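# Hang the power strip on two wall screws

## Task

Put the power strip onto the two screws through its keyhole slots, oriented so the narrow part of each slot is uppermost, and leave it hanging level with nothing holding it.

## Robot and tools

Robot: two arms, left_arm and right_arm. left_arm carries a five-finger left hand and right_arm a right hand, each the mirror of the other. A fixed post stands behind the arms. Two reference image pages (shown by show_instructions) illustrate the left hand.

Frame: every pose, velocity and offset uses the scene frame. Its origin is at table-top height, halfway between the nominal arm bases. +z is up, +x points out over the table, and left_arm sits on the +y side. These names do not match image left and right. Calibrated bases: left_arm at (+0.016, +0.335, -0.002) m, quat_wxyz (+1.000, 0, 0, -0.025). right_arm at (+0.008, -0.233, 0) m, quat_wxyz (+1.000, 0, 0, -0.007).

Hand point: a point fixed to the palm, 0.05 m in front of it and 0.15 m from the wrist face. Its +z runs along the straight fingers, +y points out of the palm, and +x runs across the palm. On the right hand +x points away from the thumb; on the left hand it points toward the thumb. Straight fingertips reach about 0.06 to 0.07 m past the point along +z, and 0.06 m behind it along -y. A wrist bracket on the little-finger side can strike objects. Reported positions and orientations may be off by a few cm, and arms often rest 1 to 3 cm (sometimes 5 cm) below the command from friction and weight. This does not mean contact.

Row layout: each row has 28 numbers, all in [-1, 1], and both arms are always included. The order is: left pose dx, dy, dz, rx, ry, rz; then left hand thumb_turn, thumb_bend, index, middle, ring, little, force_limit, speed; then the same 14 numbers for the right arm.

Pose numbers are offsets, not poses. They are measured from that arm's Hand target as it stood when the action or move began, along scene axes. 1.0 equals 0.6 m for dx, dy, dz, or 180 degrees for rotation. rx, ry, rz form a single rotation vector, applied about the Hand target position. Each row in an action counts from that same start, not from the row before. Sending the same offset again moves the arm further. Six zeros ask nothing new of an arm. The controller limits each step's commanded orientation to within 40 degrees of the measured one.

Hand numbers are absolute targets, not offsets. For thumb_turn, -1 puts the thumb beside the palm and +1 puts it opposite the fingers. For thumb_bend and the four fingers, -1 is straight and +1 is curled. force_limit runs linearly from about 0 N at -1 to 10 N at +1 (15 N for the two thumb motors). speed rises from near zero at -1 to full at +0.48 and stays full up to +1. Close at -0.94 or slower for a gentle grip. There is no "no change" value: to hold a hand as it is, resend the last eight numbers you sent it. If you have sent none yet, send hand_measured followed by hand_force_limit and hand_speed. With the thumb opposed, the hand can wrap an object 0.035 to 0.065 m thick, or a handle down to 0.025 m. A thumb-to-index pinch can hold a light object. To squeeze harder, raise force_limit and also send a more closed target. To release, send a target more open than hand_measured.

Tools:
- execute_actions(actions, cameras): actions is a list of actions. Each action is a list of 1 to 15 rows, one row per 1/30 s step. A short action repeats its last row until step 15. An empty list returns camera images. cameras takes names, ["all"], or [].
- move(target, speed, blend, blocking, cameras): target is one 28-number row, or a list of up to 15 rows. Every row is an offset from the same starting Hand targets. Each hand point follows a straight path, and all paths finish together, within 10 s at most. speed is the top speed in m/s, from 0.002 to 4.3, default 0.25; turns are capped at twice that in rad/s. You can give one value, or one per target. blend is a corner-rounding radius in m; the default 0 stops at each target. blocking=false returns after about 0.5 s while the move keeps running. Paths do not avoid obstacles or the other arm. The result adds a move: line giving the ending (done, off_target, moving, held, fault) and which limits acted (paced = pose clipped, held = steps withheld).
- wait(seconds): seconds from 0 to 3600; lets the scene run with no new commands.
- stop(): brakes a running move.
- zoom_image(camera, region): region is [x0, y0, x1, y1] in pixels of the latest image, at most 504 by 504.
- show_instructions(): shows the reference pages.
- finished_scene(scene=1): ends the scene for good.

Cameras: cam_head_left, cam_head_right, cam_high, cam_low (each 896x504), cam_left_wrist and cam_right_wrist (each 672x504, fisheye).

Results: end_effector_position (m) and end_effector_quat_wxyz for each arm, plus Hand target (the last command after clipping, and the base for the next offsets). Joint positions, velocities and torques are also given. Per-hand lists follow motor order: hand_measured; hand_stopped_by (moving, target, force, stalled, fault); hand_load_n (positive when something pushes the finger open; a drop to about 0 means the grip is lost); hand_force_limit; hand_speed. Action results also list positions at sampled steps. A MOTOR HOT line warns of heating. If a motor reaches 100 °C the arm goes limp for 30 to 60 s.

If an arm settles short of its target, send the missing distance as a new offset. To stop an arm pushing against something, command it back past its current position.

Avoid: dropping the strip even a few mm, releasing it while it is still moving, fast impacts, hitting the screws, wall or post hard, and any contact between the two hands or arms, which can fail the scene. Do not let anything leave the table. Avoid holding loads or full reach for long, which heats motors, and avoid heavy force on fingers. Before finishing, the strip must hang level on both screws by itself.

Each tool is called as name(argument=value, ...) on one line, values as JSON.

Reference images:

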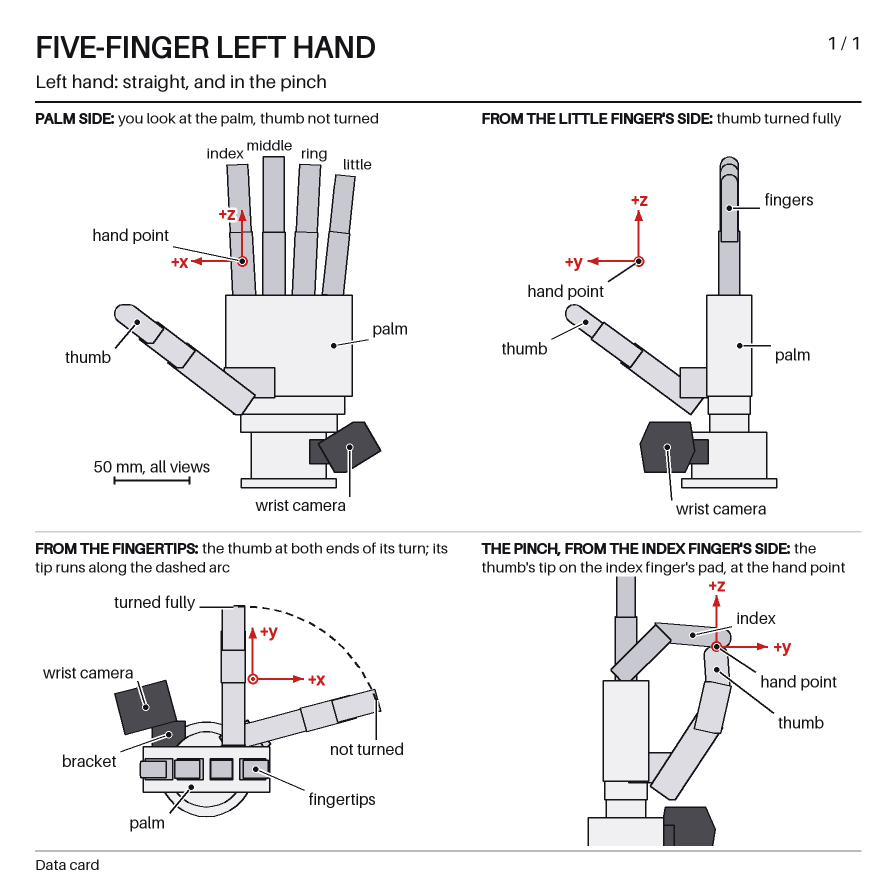

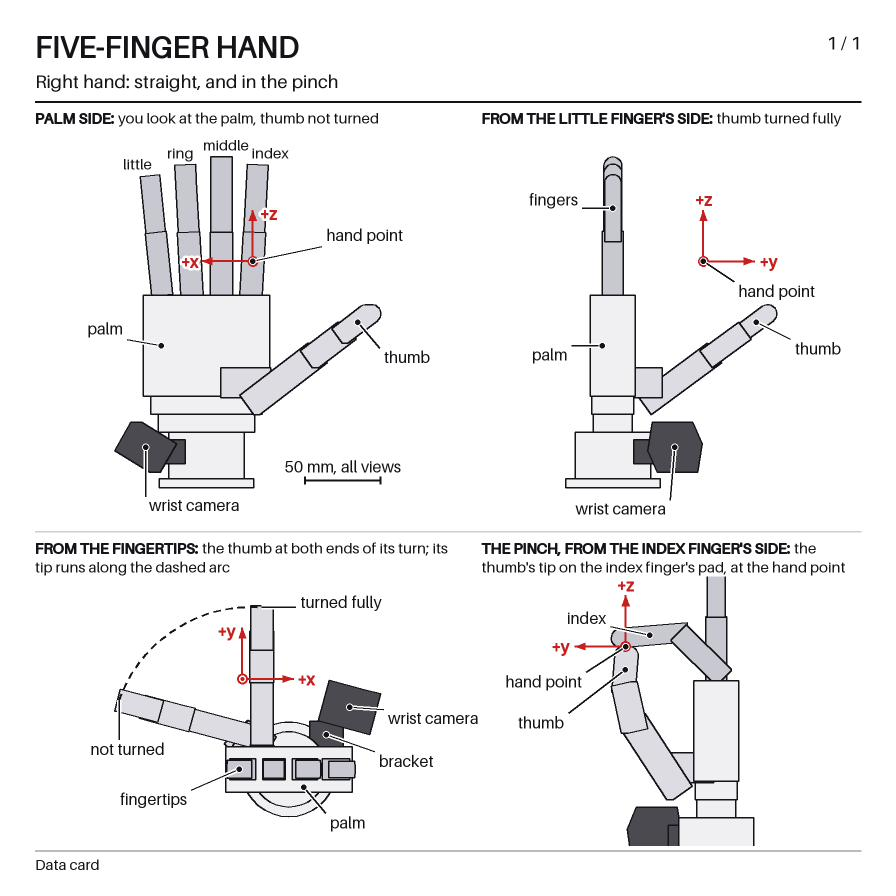

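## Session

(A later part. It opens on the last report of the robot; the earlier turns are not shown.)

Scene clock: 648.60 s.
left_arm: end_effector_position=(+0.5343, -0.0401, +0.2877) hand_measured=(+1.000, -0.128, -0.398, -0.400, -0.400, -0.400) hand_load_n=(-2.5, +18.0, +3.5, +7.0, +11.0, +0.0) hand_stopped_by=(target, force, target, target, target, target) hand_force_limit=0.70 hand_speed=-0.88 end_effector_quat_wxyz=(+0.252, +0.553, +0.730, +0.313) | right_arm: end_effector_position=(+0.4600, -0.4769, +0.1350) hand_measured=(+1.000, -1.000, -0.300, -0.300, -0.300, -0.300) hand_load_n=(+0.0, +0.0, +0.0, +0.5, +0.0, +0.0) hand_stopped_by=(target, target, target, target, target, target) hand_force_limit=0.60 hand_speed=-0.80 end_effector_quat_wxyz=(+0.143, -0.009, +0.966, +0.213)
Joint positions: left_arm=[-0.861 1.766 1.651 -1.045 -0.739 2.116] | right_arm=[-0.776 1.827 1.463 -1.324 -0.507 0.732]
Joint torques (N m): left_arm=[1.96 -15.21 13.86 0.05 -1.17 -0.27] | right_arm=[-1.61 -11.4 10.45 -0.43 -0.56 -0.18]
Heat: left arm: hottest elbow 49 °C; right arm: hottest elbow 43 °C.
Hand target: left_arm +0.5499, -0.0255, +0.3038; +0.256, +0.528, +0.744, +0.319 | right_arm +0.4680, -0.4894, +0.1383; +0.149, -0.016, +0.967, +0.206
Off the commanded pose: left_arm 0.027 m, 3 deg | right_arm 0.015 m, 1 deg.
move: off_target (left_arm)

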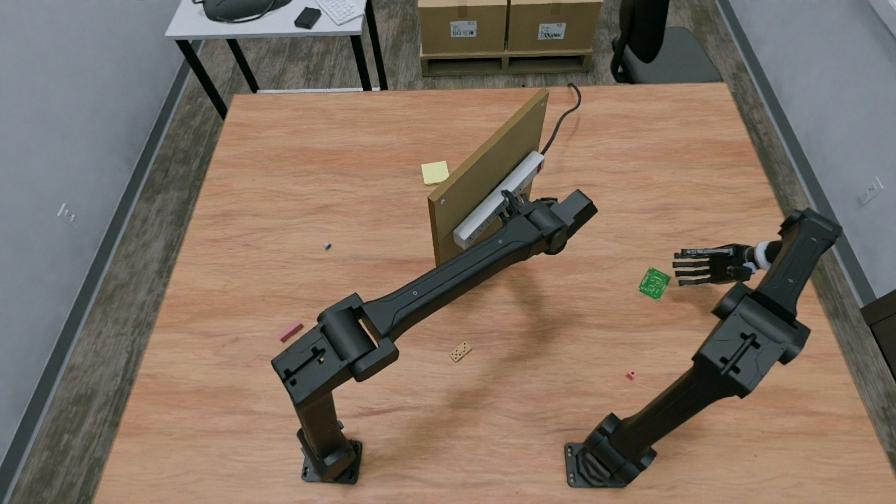

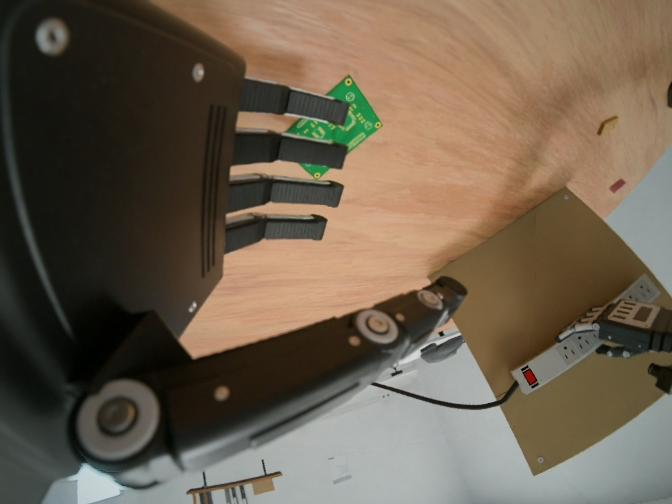

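move(target=[[-0.0233,-0.0275,0.0283,0,0,0,1,0.52,-0.4,-0.4,-0.4,-0.4,0.7,-0.88,0,0,0,0,0,0,1,-1,-0.3,-0.3,-0.3,-0.3,0.6,-0.8],[-0.0233,-0.0275,0.1103,-0.0036,-0.0042,0,1,0.52,-0.4,-0.4,-0.4,-0.4,0.7,-0.88,0,0,0,0,0,0,1,-1,-0.3,-0.3,-0.3,-0.3,0.6,-0.8],[-0.0233,-0.0275,0.0062,-0.0036,-0.0042,0,1,0.52,-0.4,-0.4,-0.4,-0.4,0.7,-0.88,0,0,0,0,0,0,1,-1,-0.3,-0.3,-0.3,-0.3,0.6,-0.8],[-0.0233,-0.0275,0.0258,-0.0036,-0.0042,0,1,0.52,-0.4,-0.4,-0.4,-0.4,0.7,-0.88,0,0,0,0,0,0,1,-1,-0.3,-0.3,-0.3,-0.3,0.6,-0.8],[-0.0008,-0.0008,0.0258,-0.0036,-0.0042,0,1,0.52,-0.4,-0.4,-0.4,-0.4,0.7,-0.88,0,0,0,0,0,0,1,-1,-0.3,-0.3,-0.3,-0.3,0.6,-0.8]], speed=[0.05, 0.1, 0.08, 0.08, 0.04], cameras=["cam_head_left","cam_right_wrist"])

zoom_image(camera="cam_head_left", region=[430, 205, 480, 255])

zoom_image(camera="cam_head_left", region=[505, 125, 555, 175])

zoom_image(camera="cam_right_wrist", region=[490, 350, 560, 420])

zoom_image(camera="cam_right_wrist", region=[602, 260, 672, 330])

Scene clock: 655.80 s.
left_arm: end_effector_position=(+0.5381, -0.0430, +0.2937) hand_measured=(+1.000, -0.128, -0.400, -0.400, -0.400, -0.400) hand_load_n=(+0.0, +15.5, +6.0, +6.0, +7.5, +0.0) hand_stopped_by=(target, force, target, target, target, target) hand_force_limit=0.70 hand_speed=-0.88 end_effector_quat_wxyz=(+0.245, +0.543, +0.740, +0.312) | right_arm: end_effector_position=(+0.4600, -0.4769, +0.1350) hand_measured=(+1.000, -1.000, -0.300, -0.300, -0.300, -0.300) hand_load_n=(+0.0, +0.0, +0.0, +0.0, +0.0, +0.0) hand_stopped_by=(target, target, target, target, target, target) hand_force_limit=0.60 hand_speed=-0.80 end_effector_quat_wxyz=(+0.143, -0.009, +0.966, +0.213)
Joint positions: left_arm=[-0.86 1.796 1.715 -1.107 -0.741 2.076] | right_arm=[-0.776 1.827 1.463 -1.324 -0.507 0.732]
Joint torques (N m): left_arm=[1.55 -18.49 10.62 1.62 -1.26 0.12] | right_arm=[-1.61 -11.58 10.48 -0.44 -0.57 -0.19]
Heat: left arm: hottest elbow 50 °C; right arm: hottest elbow 43 °C.
Hand target: left_arm +0.5493, -0.0259, +0.3194; +0.264, +0.525, +0.744, +0.319 | right_arm +0.4680, -0.4894, +0.1383; +0.149, -0.016, +0.967, +0.206
Off the commanded pose: left_arm 0.033 m, 3 deg | right_arm 0.015 m, 1 deg.
move: off_target (left_arm)

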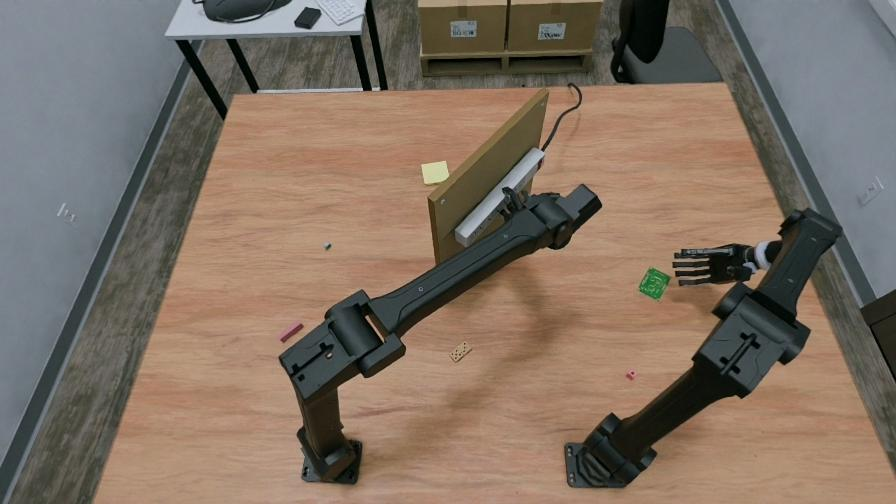

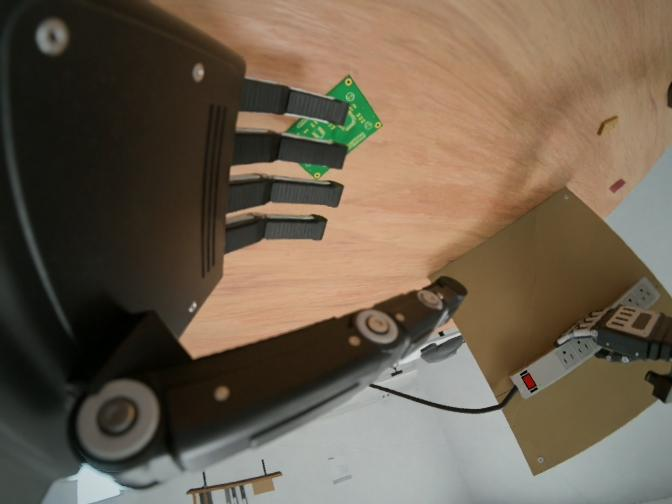

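Scaled by 10.080 from the camera's image (finer frame: 1280x720).

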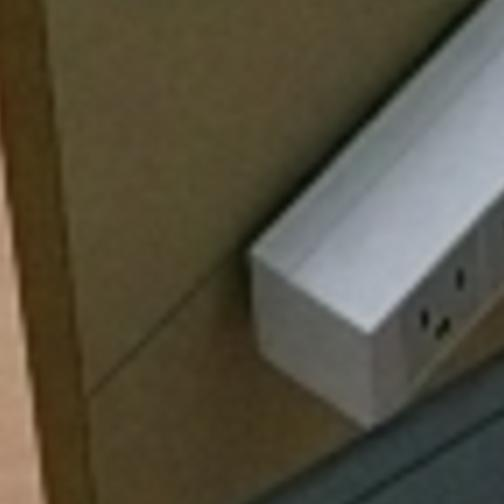

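Scaled by 10.080 from the camera's image (finer frame: 1280x720).

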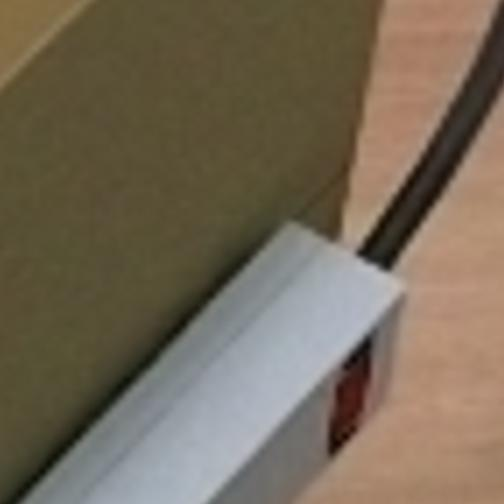

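Scaled by 7.200 from the camera's image (finer frame: 960x720).

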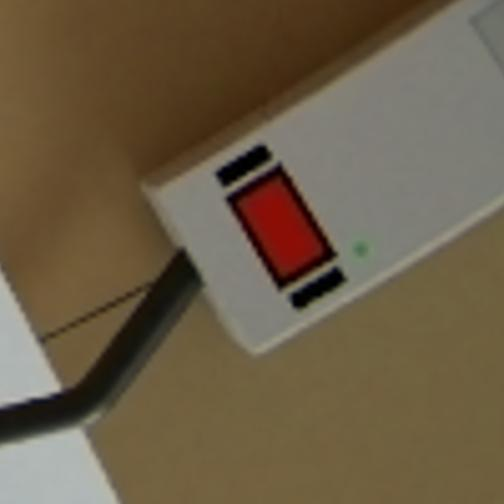

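Scaled by 7.200 from the camera's image (finer frame: 960x720).

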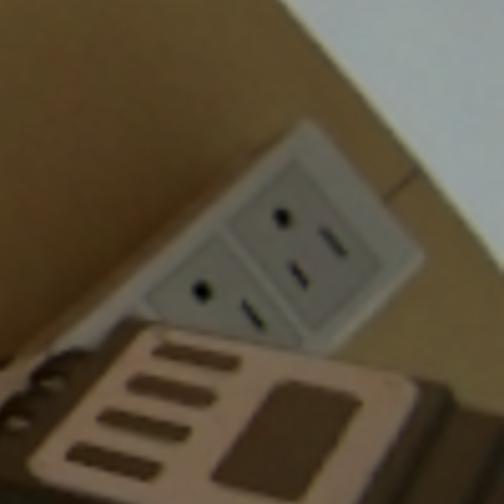

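move(target=[0,0,-0.0195,0,0,0,1,0.52,-0.4,-0.4,-0.4,-0.4,0.7,-0.88,0,0,0,0,0,0,1,-1,-0.3,-0.3,-0.3,-0.3,0.6,-0.8], speed=0.02)

move(target=[0,0,-0.003,0.0013,0.0015,0,1,0.52,-0.4,-0.4,-0.4,-0.4,0.7,-0.88,0,0,0,0,0,0,1,-1,-0.3,-0.3,-0.3,-0.3,0.6,-0.8], speed=0.01)

move(target=[0.0054,0.0064,-0.002,0,0,0,1,0.52,-0.4,-0.4,-0.4,-0.4,0.7,-0.88,0,0,0,0,0,0,1,-1,-0.3,-0.3,-0.3,-0.3,0.6,-0.8], speed=0.01, cameras=["cam_head_left","cam_right_wrist"])

zoom_image(camera="cam_head_left", region=[430, 205, 480, 255])

zoom_image(camera="cam_head_left", region=[505, 125, 555, 175])

zoom_image(camera="cam_right_wrist", region=[490, 350, 560, 420])

zoom_image(camera="cam_right_wrist", region=[602, 260, 672, 330])

Scene clock: 658.23 s.
left_arm: end_effector_position=(+0.5382, -0.0431, +0.2917) hand_measured=(+1.000, -0.128, -0.398, -0.400, -0.400, -0.400) hand_load_n=(-0.5, +16.5, +3.5, +6.0, +10.5, +0.0) hand_stopped_by=(target, force, target, target, target, target) hand_force_limit=0.70 hand_speed=-0.88 end_effector_quat_wxyz=(+0.252, +0.542, +0.738, +0.311) | right_arm: end_effector_position=(+0.4600, -0.4769, +0.1350) hand_measured=(+1.000, -1.000, -0.300, -0.300, -0.300, -0.300) hand_load_n=(+0.0, -0.5, +0.0, +0.0, +0.0, +0.0) hand_stopped_by=(target, target, target, target, target, target) hand_force_limit=0.60 hand_speed=-0.80 end_effector_quat_wxyz=(+0.143, -0.009, +0.966, +0.213)
Joint positions: left_arm=[-0.86 1.787 1.694 -1.076 -0.741 2.086] | right_arm=[-0.776 1.827 1.463 -1.324 -0.507 0.732]
Joint torques (N m): left_arm=[1.38 -17.2 10.11 1.48 -1.22 0.02] | right_arm=[-1.67 -11.63 10.5 -0.47 -0.57 -0.18]
Heat: left arm: hottest elbow 50 °C; right arm: hottest elbow 44 °C.
Hand target: left_arm +0.5494, -0.0260, +0.3076; +0.264, +0.525, +0.744, +0.318 | right_arm +0.4680, -0.4894, +0.1383; +0.149, -0.016, +0.967, +0.206
Off the commanded pose: left_arm 0.026 m, 3 deg | right_arm 0.015 m, 1 deg.
move: off_target (left_arm)

Scene clock: 658.77 s.
left_arm: end_effector_position=(+0.5382, -0.0431, +0.2917) hand_measured=(+1.000, -0.128, -0.398, -0.400, -0.400, -0.400) hand_load_n=(-0.5, +16.5, +3.5, +6.0, +11.0, +0.0) hand_stopped_by=(target, force, target, target, target, target) hand_force_limit=0.70 hand_speed=-0.88 end_effector_quat_wxyz=(+0.252, +0.542, +0.738, +0.311) | right_arm: end_effector_position=(+0.4600, -0.4769, +0.1350) hand_measured=(+1.000, -1.000, -0.300, -0.300, -0.300, -0.300) hand_load_n=(+0.0, +0.0, +0.0, +0.0, +0.0, +0.0) hand_stopped_by=(target, target, target, target, target, target) hand_force_limit=0.60 hand_speed=-0.80 end_effector_quat_wxyz=(+0.143, -0.009, +0.966, +0.213)
Joint positions: left_arm=[-0.86 1.787 1.694 -1.076 -0.741 2.086] | right_arm=[-0.776 1.827 1.463 -1.324 -0.507 0.732]
Joint torques (N m): left_arm=[1.67 -17.26 10.19 1.42 -1.21 0.03] | right_arm=[-1.67 -11.69 10.44 -0.38 -0.56 -0.19]
Heat: left arm: hottest elbow 50 °C; right arm: hottest elbow 44 °C.
Hand target: left_arm +0.5494, -0.0260, +0.3058; +0.262, +0.526, +0.744, +0.319 | right_arm +0.4680, -0.4894, +0.1383; +0.149, -0.016, +0.967, +0.206
Off the commanded pose: left_arm 0.025 m, 2 deg | right_arm 0.015 m, 1 deg.
move: off_target (left_arm)

Scene clock: 659.50 s.
left_arm: end_effector_position=(+0.5386, -0.0433, +0.2900) hand_measured=(+1.000, -0.128, -0.398, -0.400, -0.400, -0.400) hand_load_n=(-1.0, +16.5, +4.0, +6.5, +10.5, +0.0) hand_stopped_by=(target, force, target, target, target, target) hand_force_limit=0.70 hand_speed=-0.88 end_effector_quat_wxyz=(+0.252, +0.545, +0.736, +0.312) | right_arm: end_effector_position=(+0.4600, -0.4769, +0.1350) hand_measured=(+1.000, -1.000, -0.300, -0.300, -0.300, -0.300) hand_load_n=(+0.0, -0.5, +0.0, +0.5, +0.0, +0.0) hand_stopped_by=(target, target, target, target, target, target) hand_force_limit=0.60 hand_speed=-0.80 end_effector_quat_wxyz=(+0.143, -0.009, +0.966, +0.213)
Joint positions: left_arm=[-0.859 1.786 1.687 -1.067 -0.741 2.095] | right_arm=[-0.776 1.827 1.463 -1.324 -0.507 0.732]
Joint torques (N m): left_arm=[2.08 -17.38 10.1 1.51 -1.09 0.03] | right_arm=[-1.67 -11.63 10.45 -0.47 -0.56 -0.17]
Heat: left arm: hottest elbow 50 °C; right arm: hottest elbow 44 °C.
Hand target: left_arm +0.5526, -0.0220, +0.3047; +0.262, +0.526, +0.744, +0.319 | right_arm +0.4680, -0.4894, +0.1383; +0.149, -0.016, +0.967, +0.206
Off the commanded pose: left_arm 0.029 m, 3 deg | right_arm 0.015 m, 1 deg.
move: off_target (left_arm)

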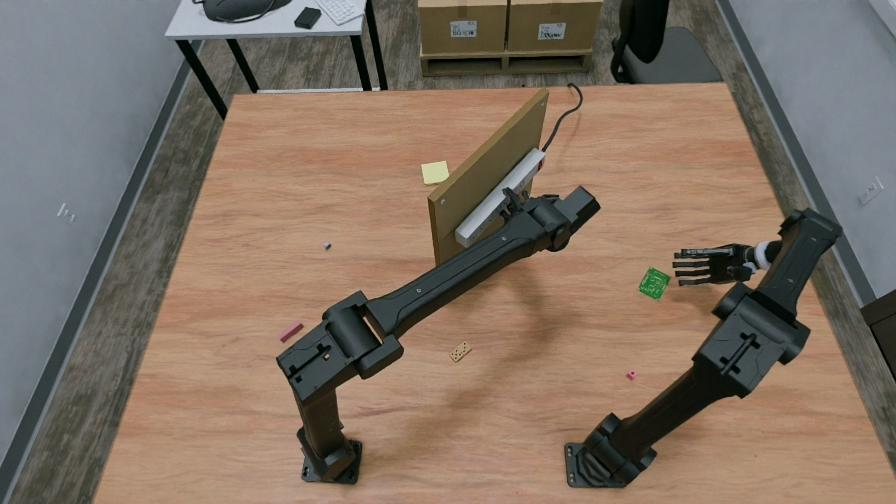

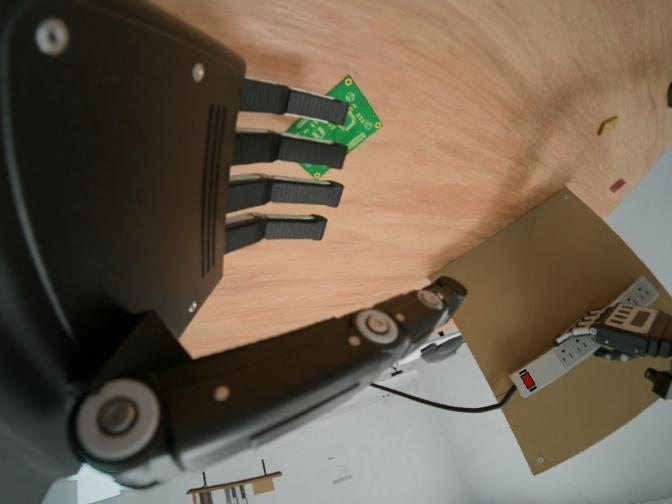

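Scaled by 10.080 from the camera's image (finer frame: 1280x720).

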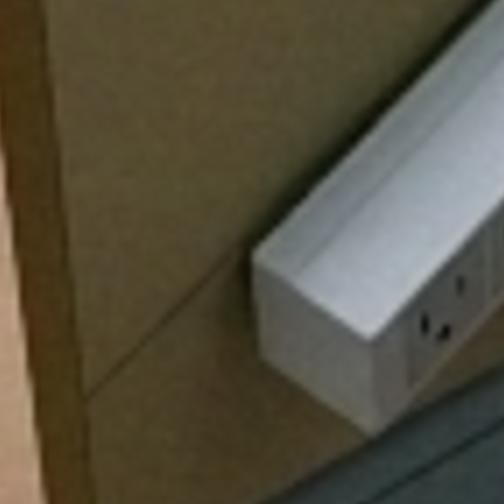

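Scaled by 10.080 from the camera's image (finer frame: 1280x720).

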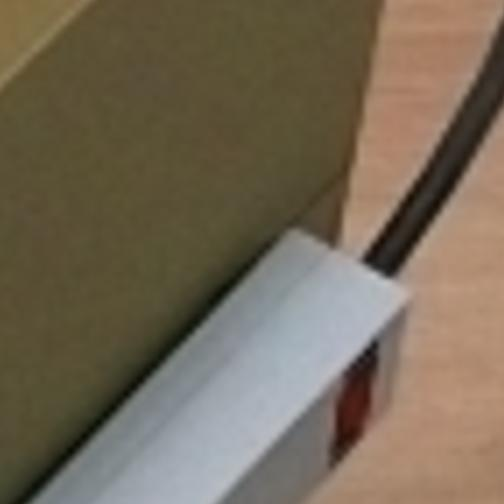

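Scaled by 7.200 from the camera's image (finer frame: 960x720).

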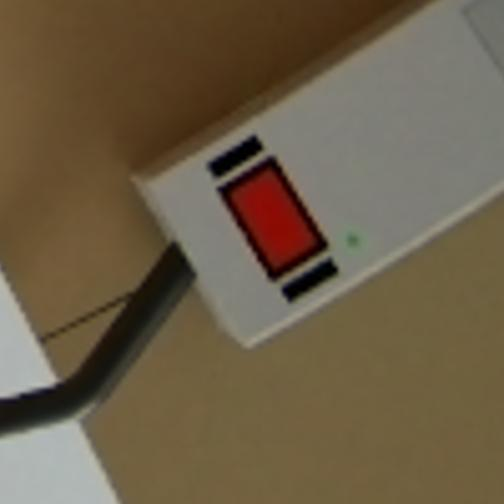

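Scaled by 7.200 from the camera's image (finer frame: 960x720).

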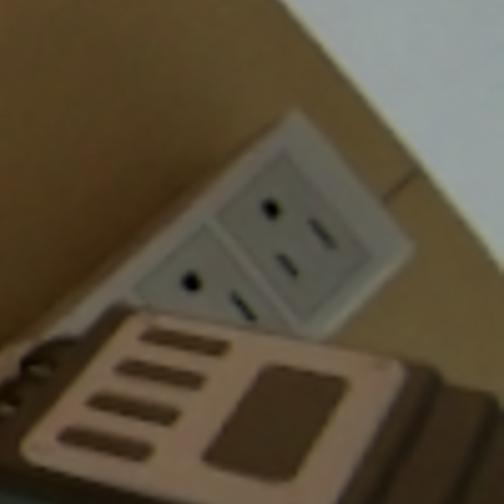

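execute_actions(actions=[], cameras=["all"])

Scene clock: 662.10 s.
left_arm: end_effector_position=(+0.5386, -0.0433, +0.2900) hand_measured=(+1.000, -0.128, -0.398, -0.400, -0.400, -0.400) hand_load_n=(-1.0, +16.5, +4.0, +6.5, +10.5, +0.0) hand_stopped_by=(target, force, target, target, target, target) hand_force_limit=0.70 hand_speed=-0.88 end_effector_quat_wxyz=(+0.252, +0.546, +0.736, +0.312) | right_arm: end_effector_position=(+0.4600, -0.4769, +0.1350) hand_measured=(+1.000, -1.000, -0.300, -0.300, -0.300, -0.300) hand_load_n=(+0.0, +0.0, +0.5, +0.0, +0.0, +0.5) hand_stopped_by=(target, target, target, target, target, target) hand_force_limit=0.60 hand_speed=-0.80 end_effector_quat_wxyz=(+0.143, -0.009, +0.966, +0.213)
Joint positions: left_arm=[-0.859 1.786 1.687 -1.067 -0.741 2.096] | right_arm=[-0.776 1.827 1.463 -1.324 -0.507 0.732]
Joint velocities: within noise
Joint torques (N m): left_arm=[2.2 -17.26 10.03 1.47 -1.08 0.03] | right_arm=[-1.67 -11.58 10.51 -0.44 -0.56 -0.18]
Heat: left arm: hottest elbow 50 °C; right arm: hottest elbow 44 °C.
Hand target: left_arm +0.5527, -0.0220, +0.3047; +0.262, +0.526, +0.744, +0.319 | right_arm +0.4680, -0.4894, +0.1383; +0.149, -0.016, +0.967, +0.206
Off the commanded pose: left_arm 0.029 m, 3 deg | right_arm 0.015 m, 1 deg.

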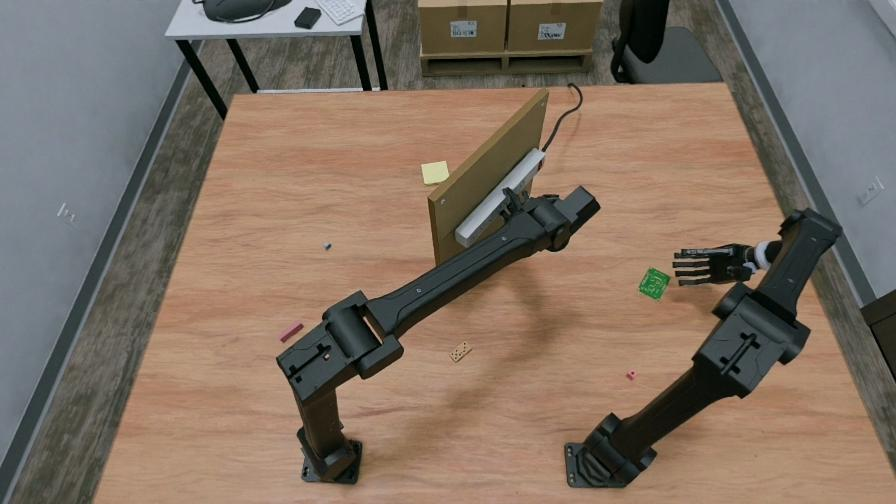

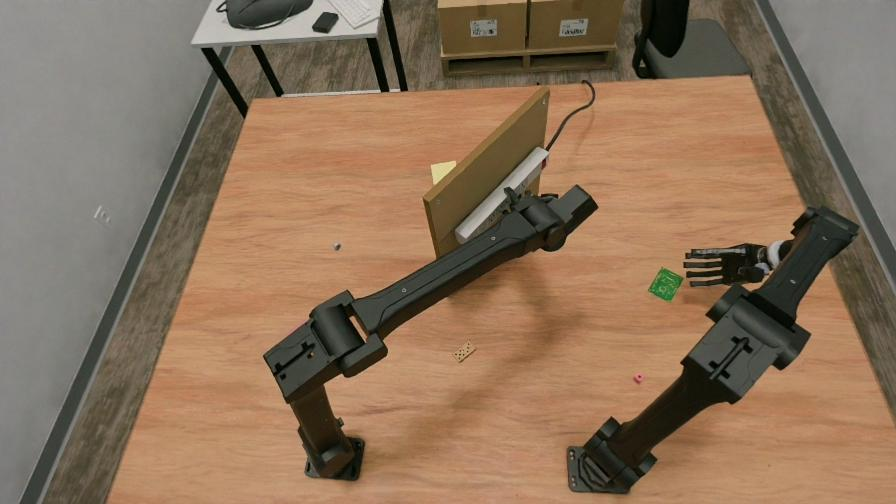

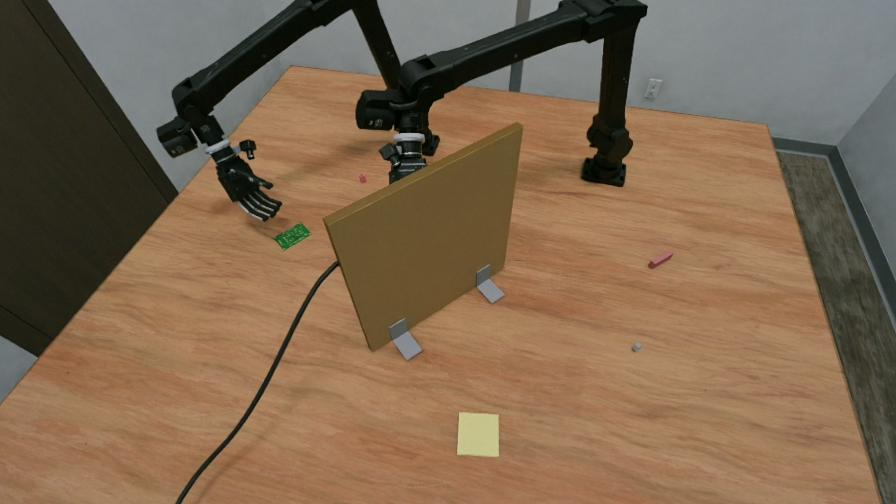

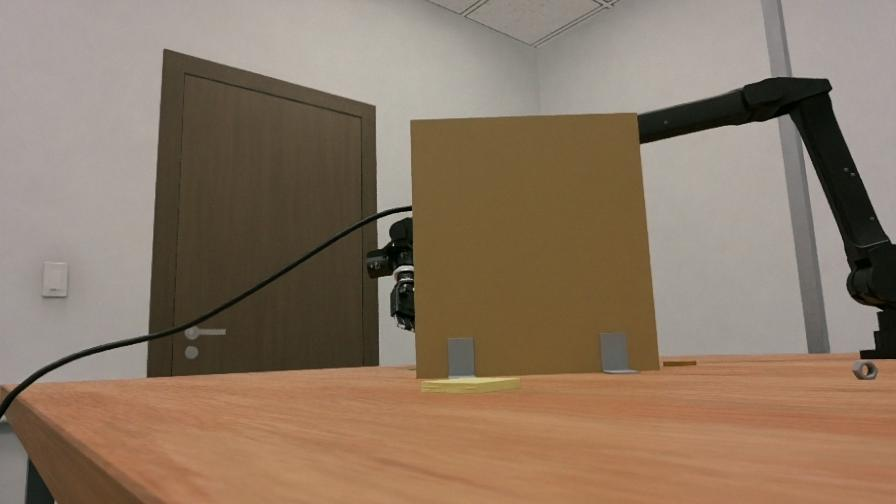

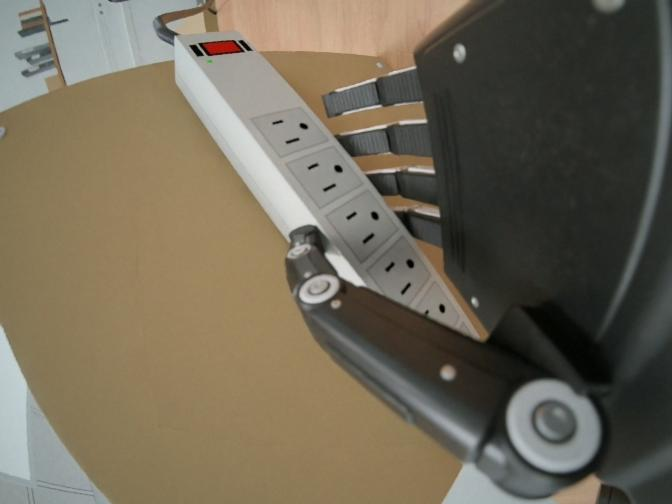

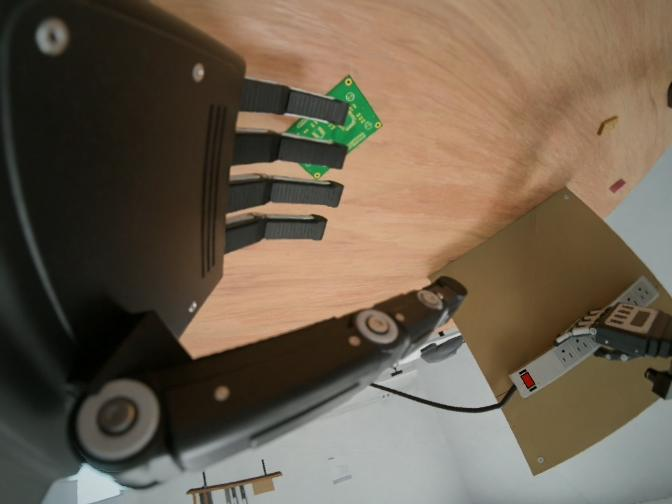

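zoom_image(camera="cam_right_wrist", region=[490, 260, 672, 420])

zoom_image(camera="cam_head_left", region=[430, 130, 560, 260])

Scaled by 2.769 from the camera's image (finer frame: 960x720).

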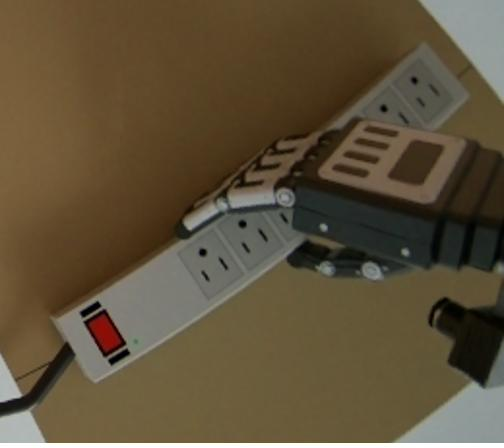

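Scaled by 3.877 from the camera's image (finer frame: 1280x720).

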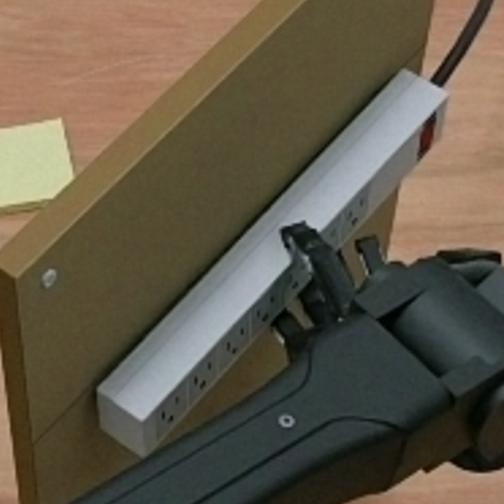

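move(target=[[-0.0280,-0.0333,0.0270,0,0,0,1,0.52,-0.4,-0.4,-0.4,-0.4,0.7,-0.88,0,0,0,0,0,0,1,-1,-0.3,-0.3,-0.3,-0.3,0.6,-0.8],[-0.0280,-0.0333,0.1088,0.0007,0.0008,0,1,0.52,-0.4,-0.4,-0.4,-0.4,0.7,-0.88,0,0,0,0,0,0,1,-1,-0.3,-0.3,-0.3,-0.3,0.6,-0.8],[-0.0280,-0.0333,0.0072,0.0007,0.0008,0,1,0.52,-0.4,-0.4,-0.4,-0.4,0.7,-0.88,0,0,0,0,0,0,1,-1,-0.3,-0.3,-0.3,-0.3,0.6,-0.8],[-0.0280,-0.0333,0.0272,0.0007,0.0008,0,1,0.52,-0.4,-0.4,-0.4,-0.4,0.7,-0.88,0,0,0,0,0,0,1,-1,-0.3,-0.3,-0.3,-0.3,0.6,-0.8],[-0.0055,-0.0067,0.0272,0.0007,0.0008,0,1,0.52,-0.4,-0.4,-0.4,-0.4,0.7,-0.88,0,0,0,0,0,0,1,-1,-0.3,-0.3,-0.3,-0.3,0.6,-0.8]], speed=[0.05,0.1,0.08,0.08,0.04], cameras=["cam_head_left","cam_right_wrist"])

zoom_image(camera="cam_right_wrist", region=[490, 350, 560, 420])

zoom_image(camera="cam_right_wrist", region=[602, 260, 672, 330])

zoom_image(camera="cam_head_left", region=[430, 205, 480, 255])

zoom_image(camera="cam_head_left", region=[505, 125, 555, 175])

Scene clock: 673.77 s.
left_arm: end_effector_position=(+0.5380, -0.0429, +0.2963) hand_measured=(+1.000, -0.128, -0.398, -0.400, -0.400, -0.400) hand_load_n=(+0.0, +16.0, +5.5, +6.0, +8.5, +0.0) hand_stopped_by=(target, force, target, target, target, target) hand_force_limit=0.70 hand_speed=-0.88 end_effector_quat_wxyz=(+0.240, +0.547, +0.738, +0.314) | right_arm: end_effector_position=(+0.4600, -0.4769, +0.1350) hand_measured=(+1.000, -1.000, -0.300, -0.300, -0.300, -0.300) hand_load_n=(+0.0, -0.5, +0.0, +0.0, +0.0, +0.0) hand_stopped_by=(target, target, target, target, target, target) hand_force_limit=0.60 hand_speed=-0.80 end_effector_quat_wxyz=(+0.143, -0.009, +0.966, +0.213)
Joint positions: left_arm=[-0.859 1.798 1.727 -1.126 -0.739 2.083] | right_arm=[-0.776 1.827 1.463 -1.324 -0.507 0.732]
Joint torques (N m): left_arm=[1.49 -17.85 10.66 1.62 -1.28 0.04] | right_arm=[-1.73 -11.63 10.48 -0.42 -0.55 -0.19]
Heat: left arm: hottest elbow 49 °C; right arm: hottest elbow 44 °C.
Hand target: left_arm +0.5493, -0.0261, +0.3209; +0.260, +0.527, +0.744, +0.319 | right_arm +0.4680, -0.4894, +0.1383; +0.149, -0.016, +0.967, +0.206
Off the commanded pose: left_arm 0.032 m, 3 deg | right_arm 0.015 m, 1 deg.
move: off_target (left_arm)

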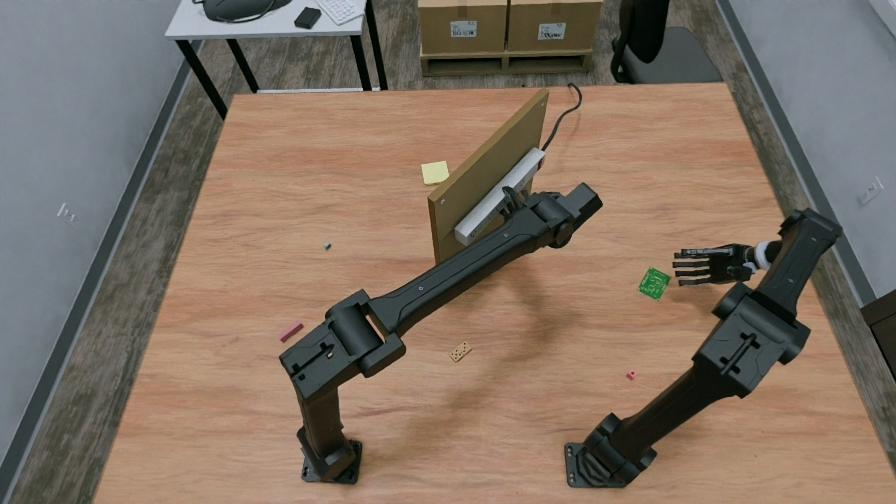

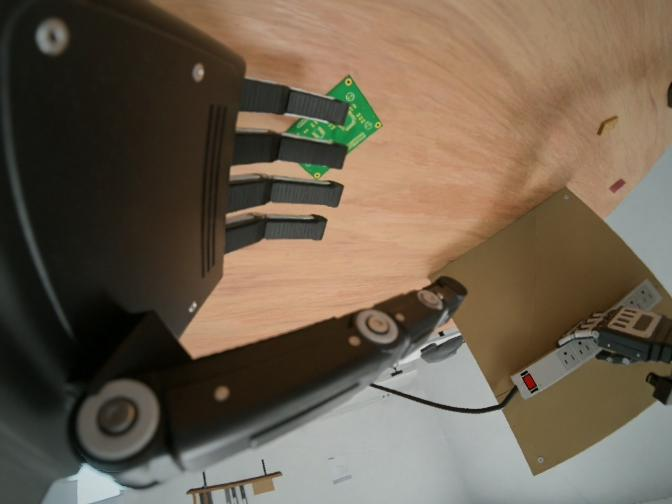

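Scaled by 7.200 from the camera's image (finer frame: 960x720).

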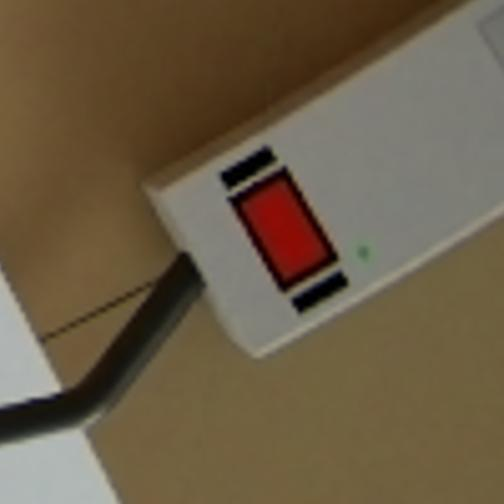

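Scaled by 7.200 from the camera's image (finer frame: 960x720).

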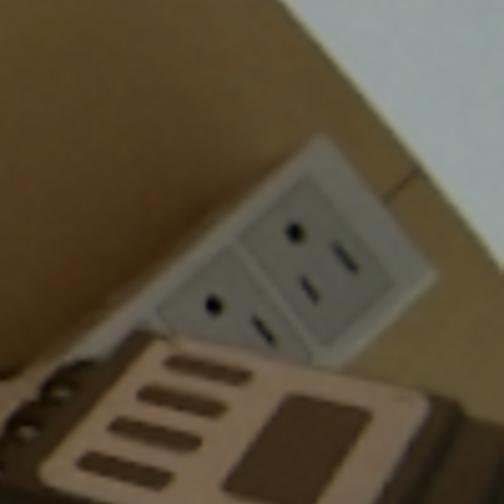

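Scaled by 10.080 from the camera's image (finer frame: 1280x720).

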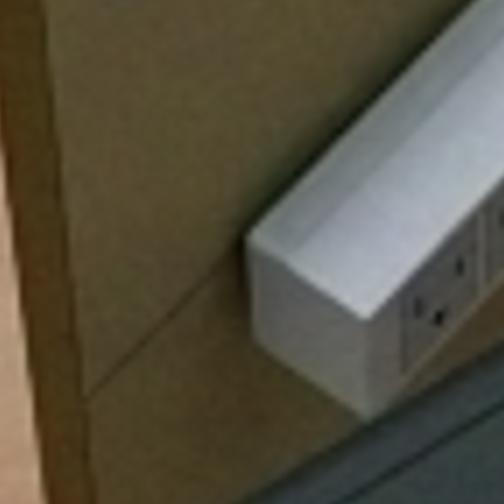

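Scaled by 10.080 from the camera's image (finer frame: 1280x720).

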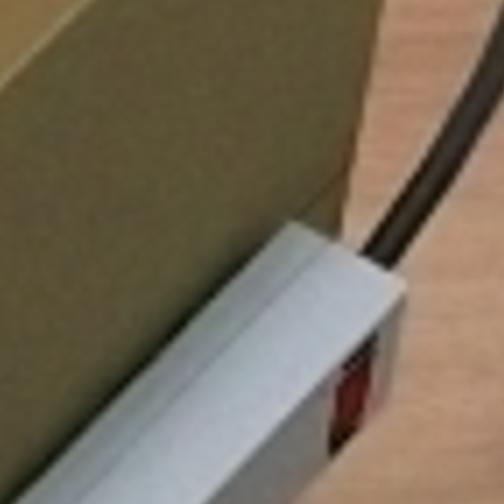

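move(target=[0,0,-0.0195,0,0,0,1,0.52,-0.4,-0.4,-0.4,-0.4,0.7,-0.88,0,0,0,0,0,0,1,-1,-0.3,-0.3,-0.3,-0.3,0.6,-0.8], speed=0.02, cameras=["cam_head_left","cam_right_wrist"])

zoom_image(camera="cam_right_wrist", region=[490, 350, 560, 420])

zoom_image(camera="cam_right_wrist", region=[602, 260, 672, 330])

Scene clock: 676.70 s.
left_arm: end_effector_position=(+0.5382, -0.0429, +0.2946) hand_measured=(+1.000, -0.128, -0.398, -0.400, -0.400, -0.400) hand_load_n=(+0.0, +16.5, +3.5, +6.0, +10.5, +0.0) hand_stopped_by=(target, force, target, target, target, target) hand_force_limit=0.70 hand_speed=-0.88 end_effector_quat_wxyz=(+0.248, +0.545, +0.738, +0.312) | right_arm: end_effector_position=(+0.4600, -0.4769, +0.1350) hand_measured=(+1.000, -1.000, -0.300, -0.300, -0.300, -0.300) hand_load_n=(+0.0, +0.0, +0.0, +0.0, +0.0, +0.0) hand_stopped_by=(target, target, target, target, target, target) hand_force_limit=0.60 hand_speed=-0.80 end_effector_quat_wxyz=(+0.143, -0.009, +0.966, +0.213)
Joint positions: left_arm=[-0.859 1.79 1.707 -1.095 -0.74 2.088] | right_arm=[-0.776 1.827 1.463 -1.324 -0.507 0.732]
Joint torques (N m): left_arm=[1.55 -17.32 10.17 1.57 -1.2 -0.01] | right_arm=[-1.79 -11.63 10.52 -0.46 -0.56 -0.18]
Heat: left arm: hottest elbow 49 °C; right arm: hottest elbow 44 °C.
Hand target: left_arm +0.5493, -0.0261, +0.3093; +0.260, +0.527, +0.744, +0.319 | right_arm +0.4680, -0.4894, +0.1383; +0.149, -0.016, +0.967, +0.206
Off the commanded pose: left_arm 0.025 m, 3 deg | right_arm 0.015 m, 1 deg.
move: off_target (left_arm)

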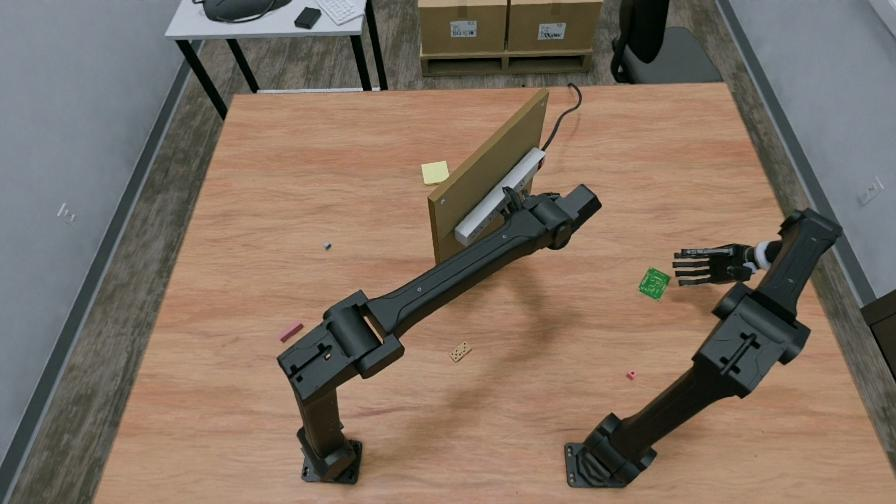

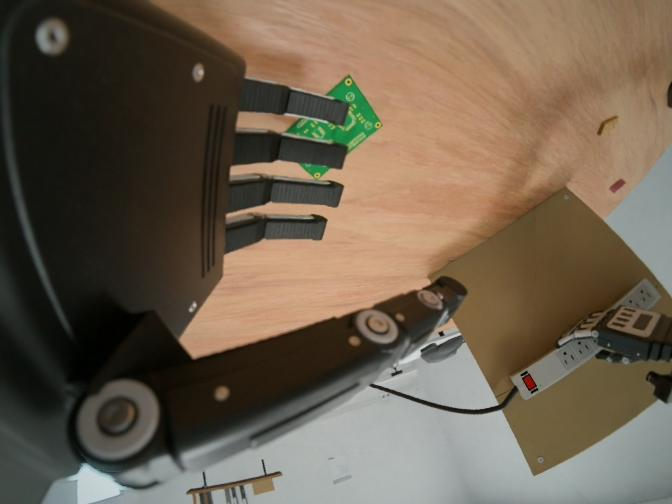

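Scaled by 7.200 from the camera's image (finer frame: 960x720).

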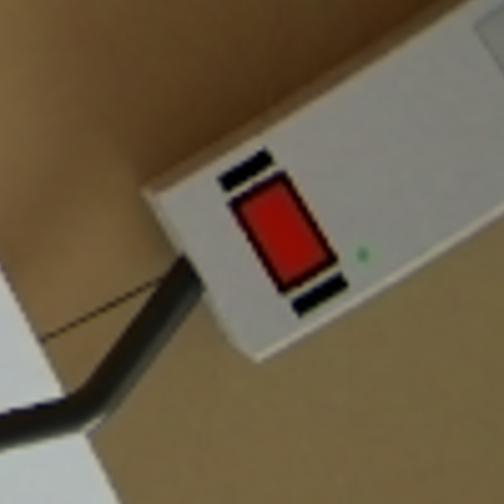

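Scaled by 7.200 from the camera's image (finer frame: 960x720).

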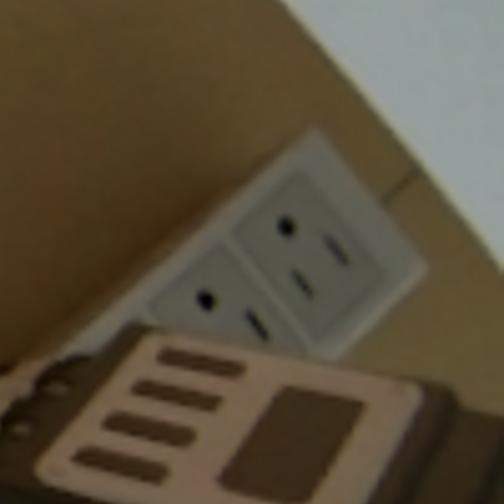

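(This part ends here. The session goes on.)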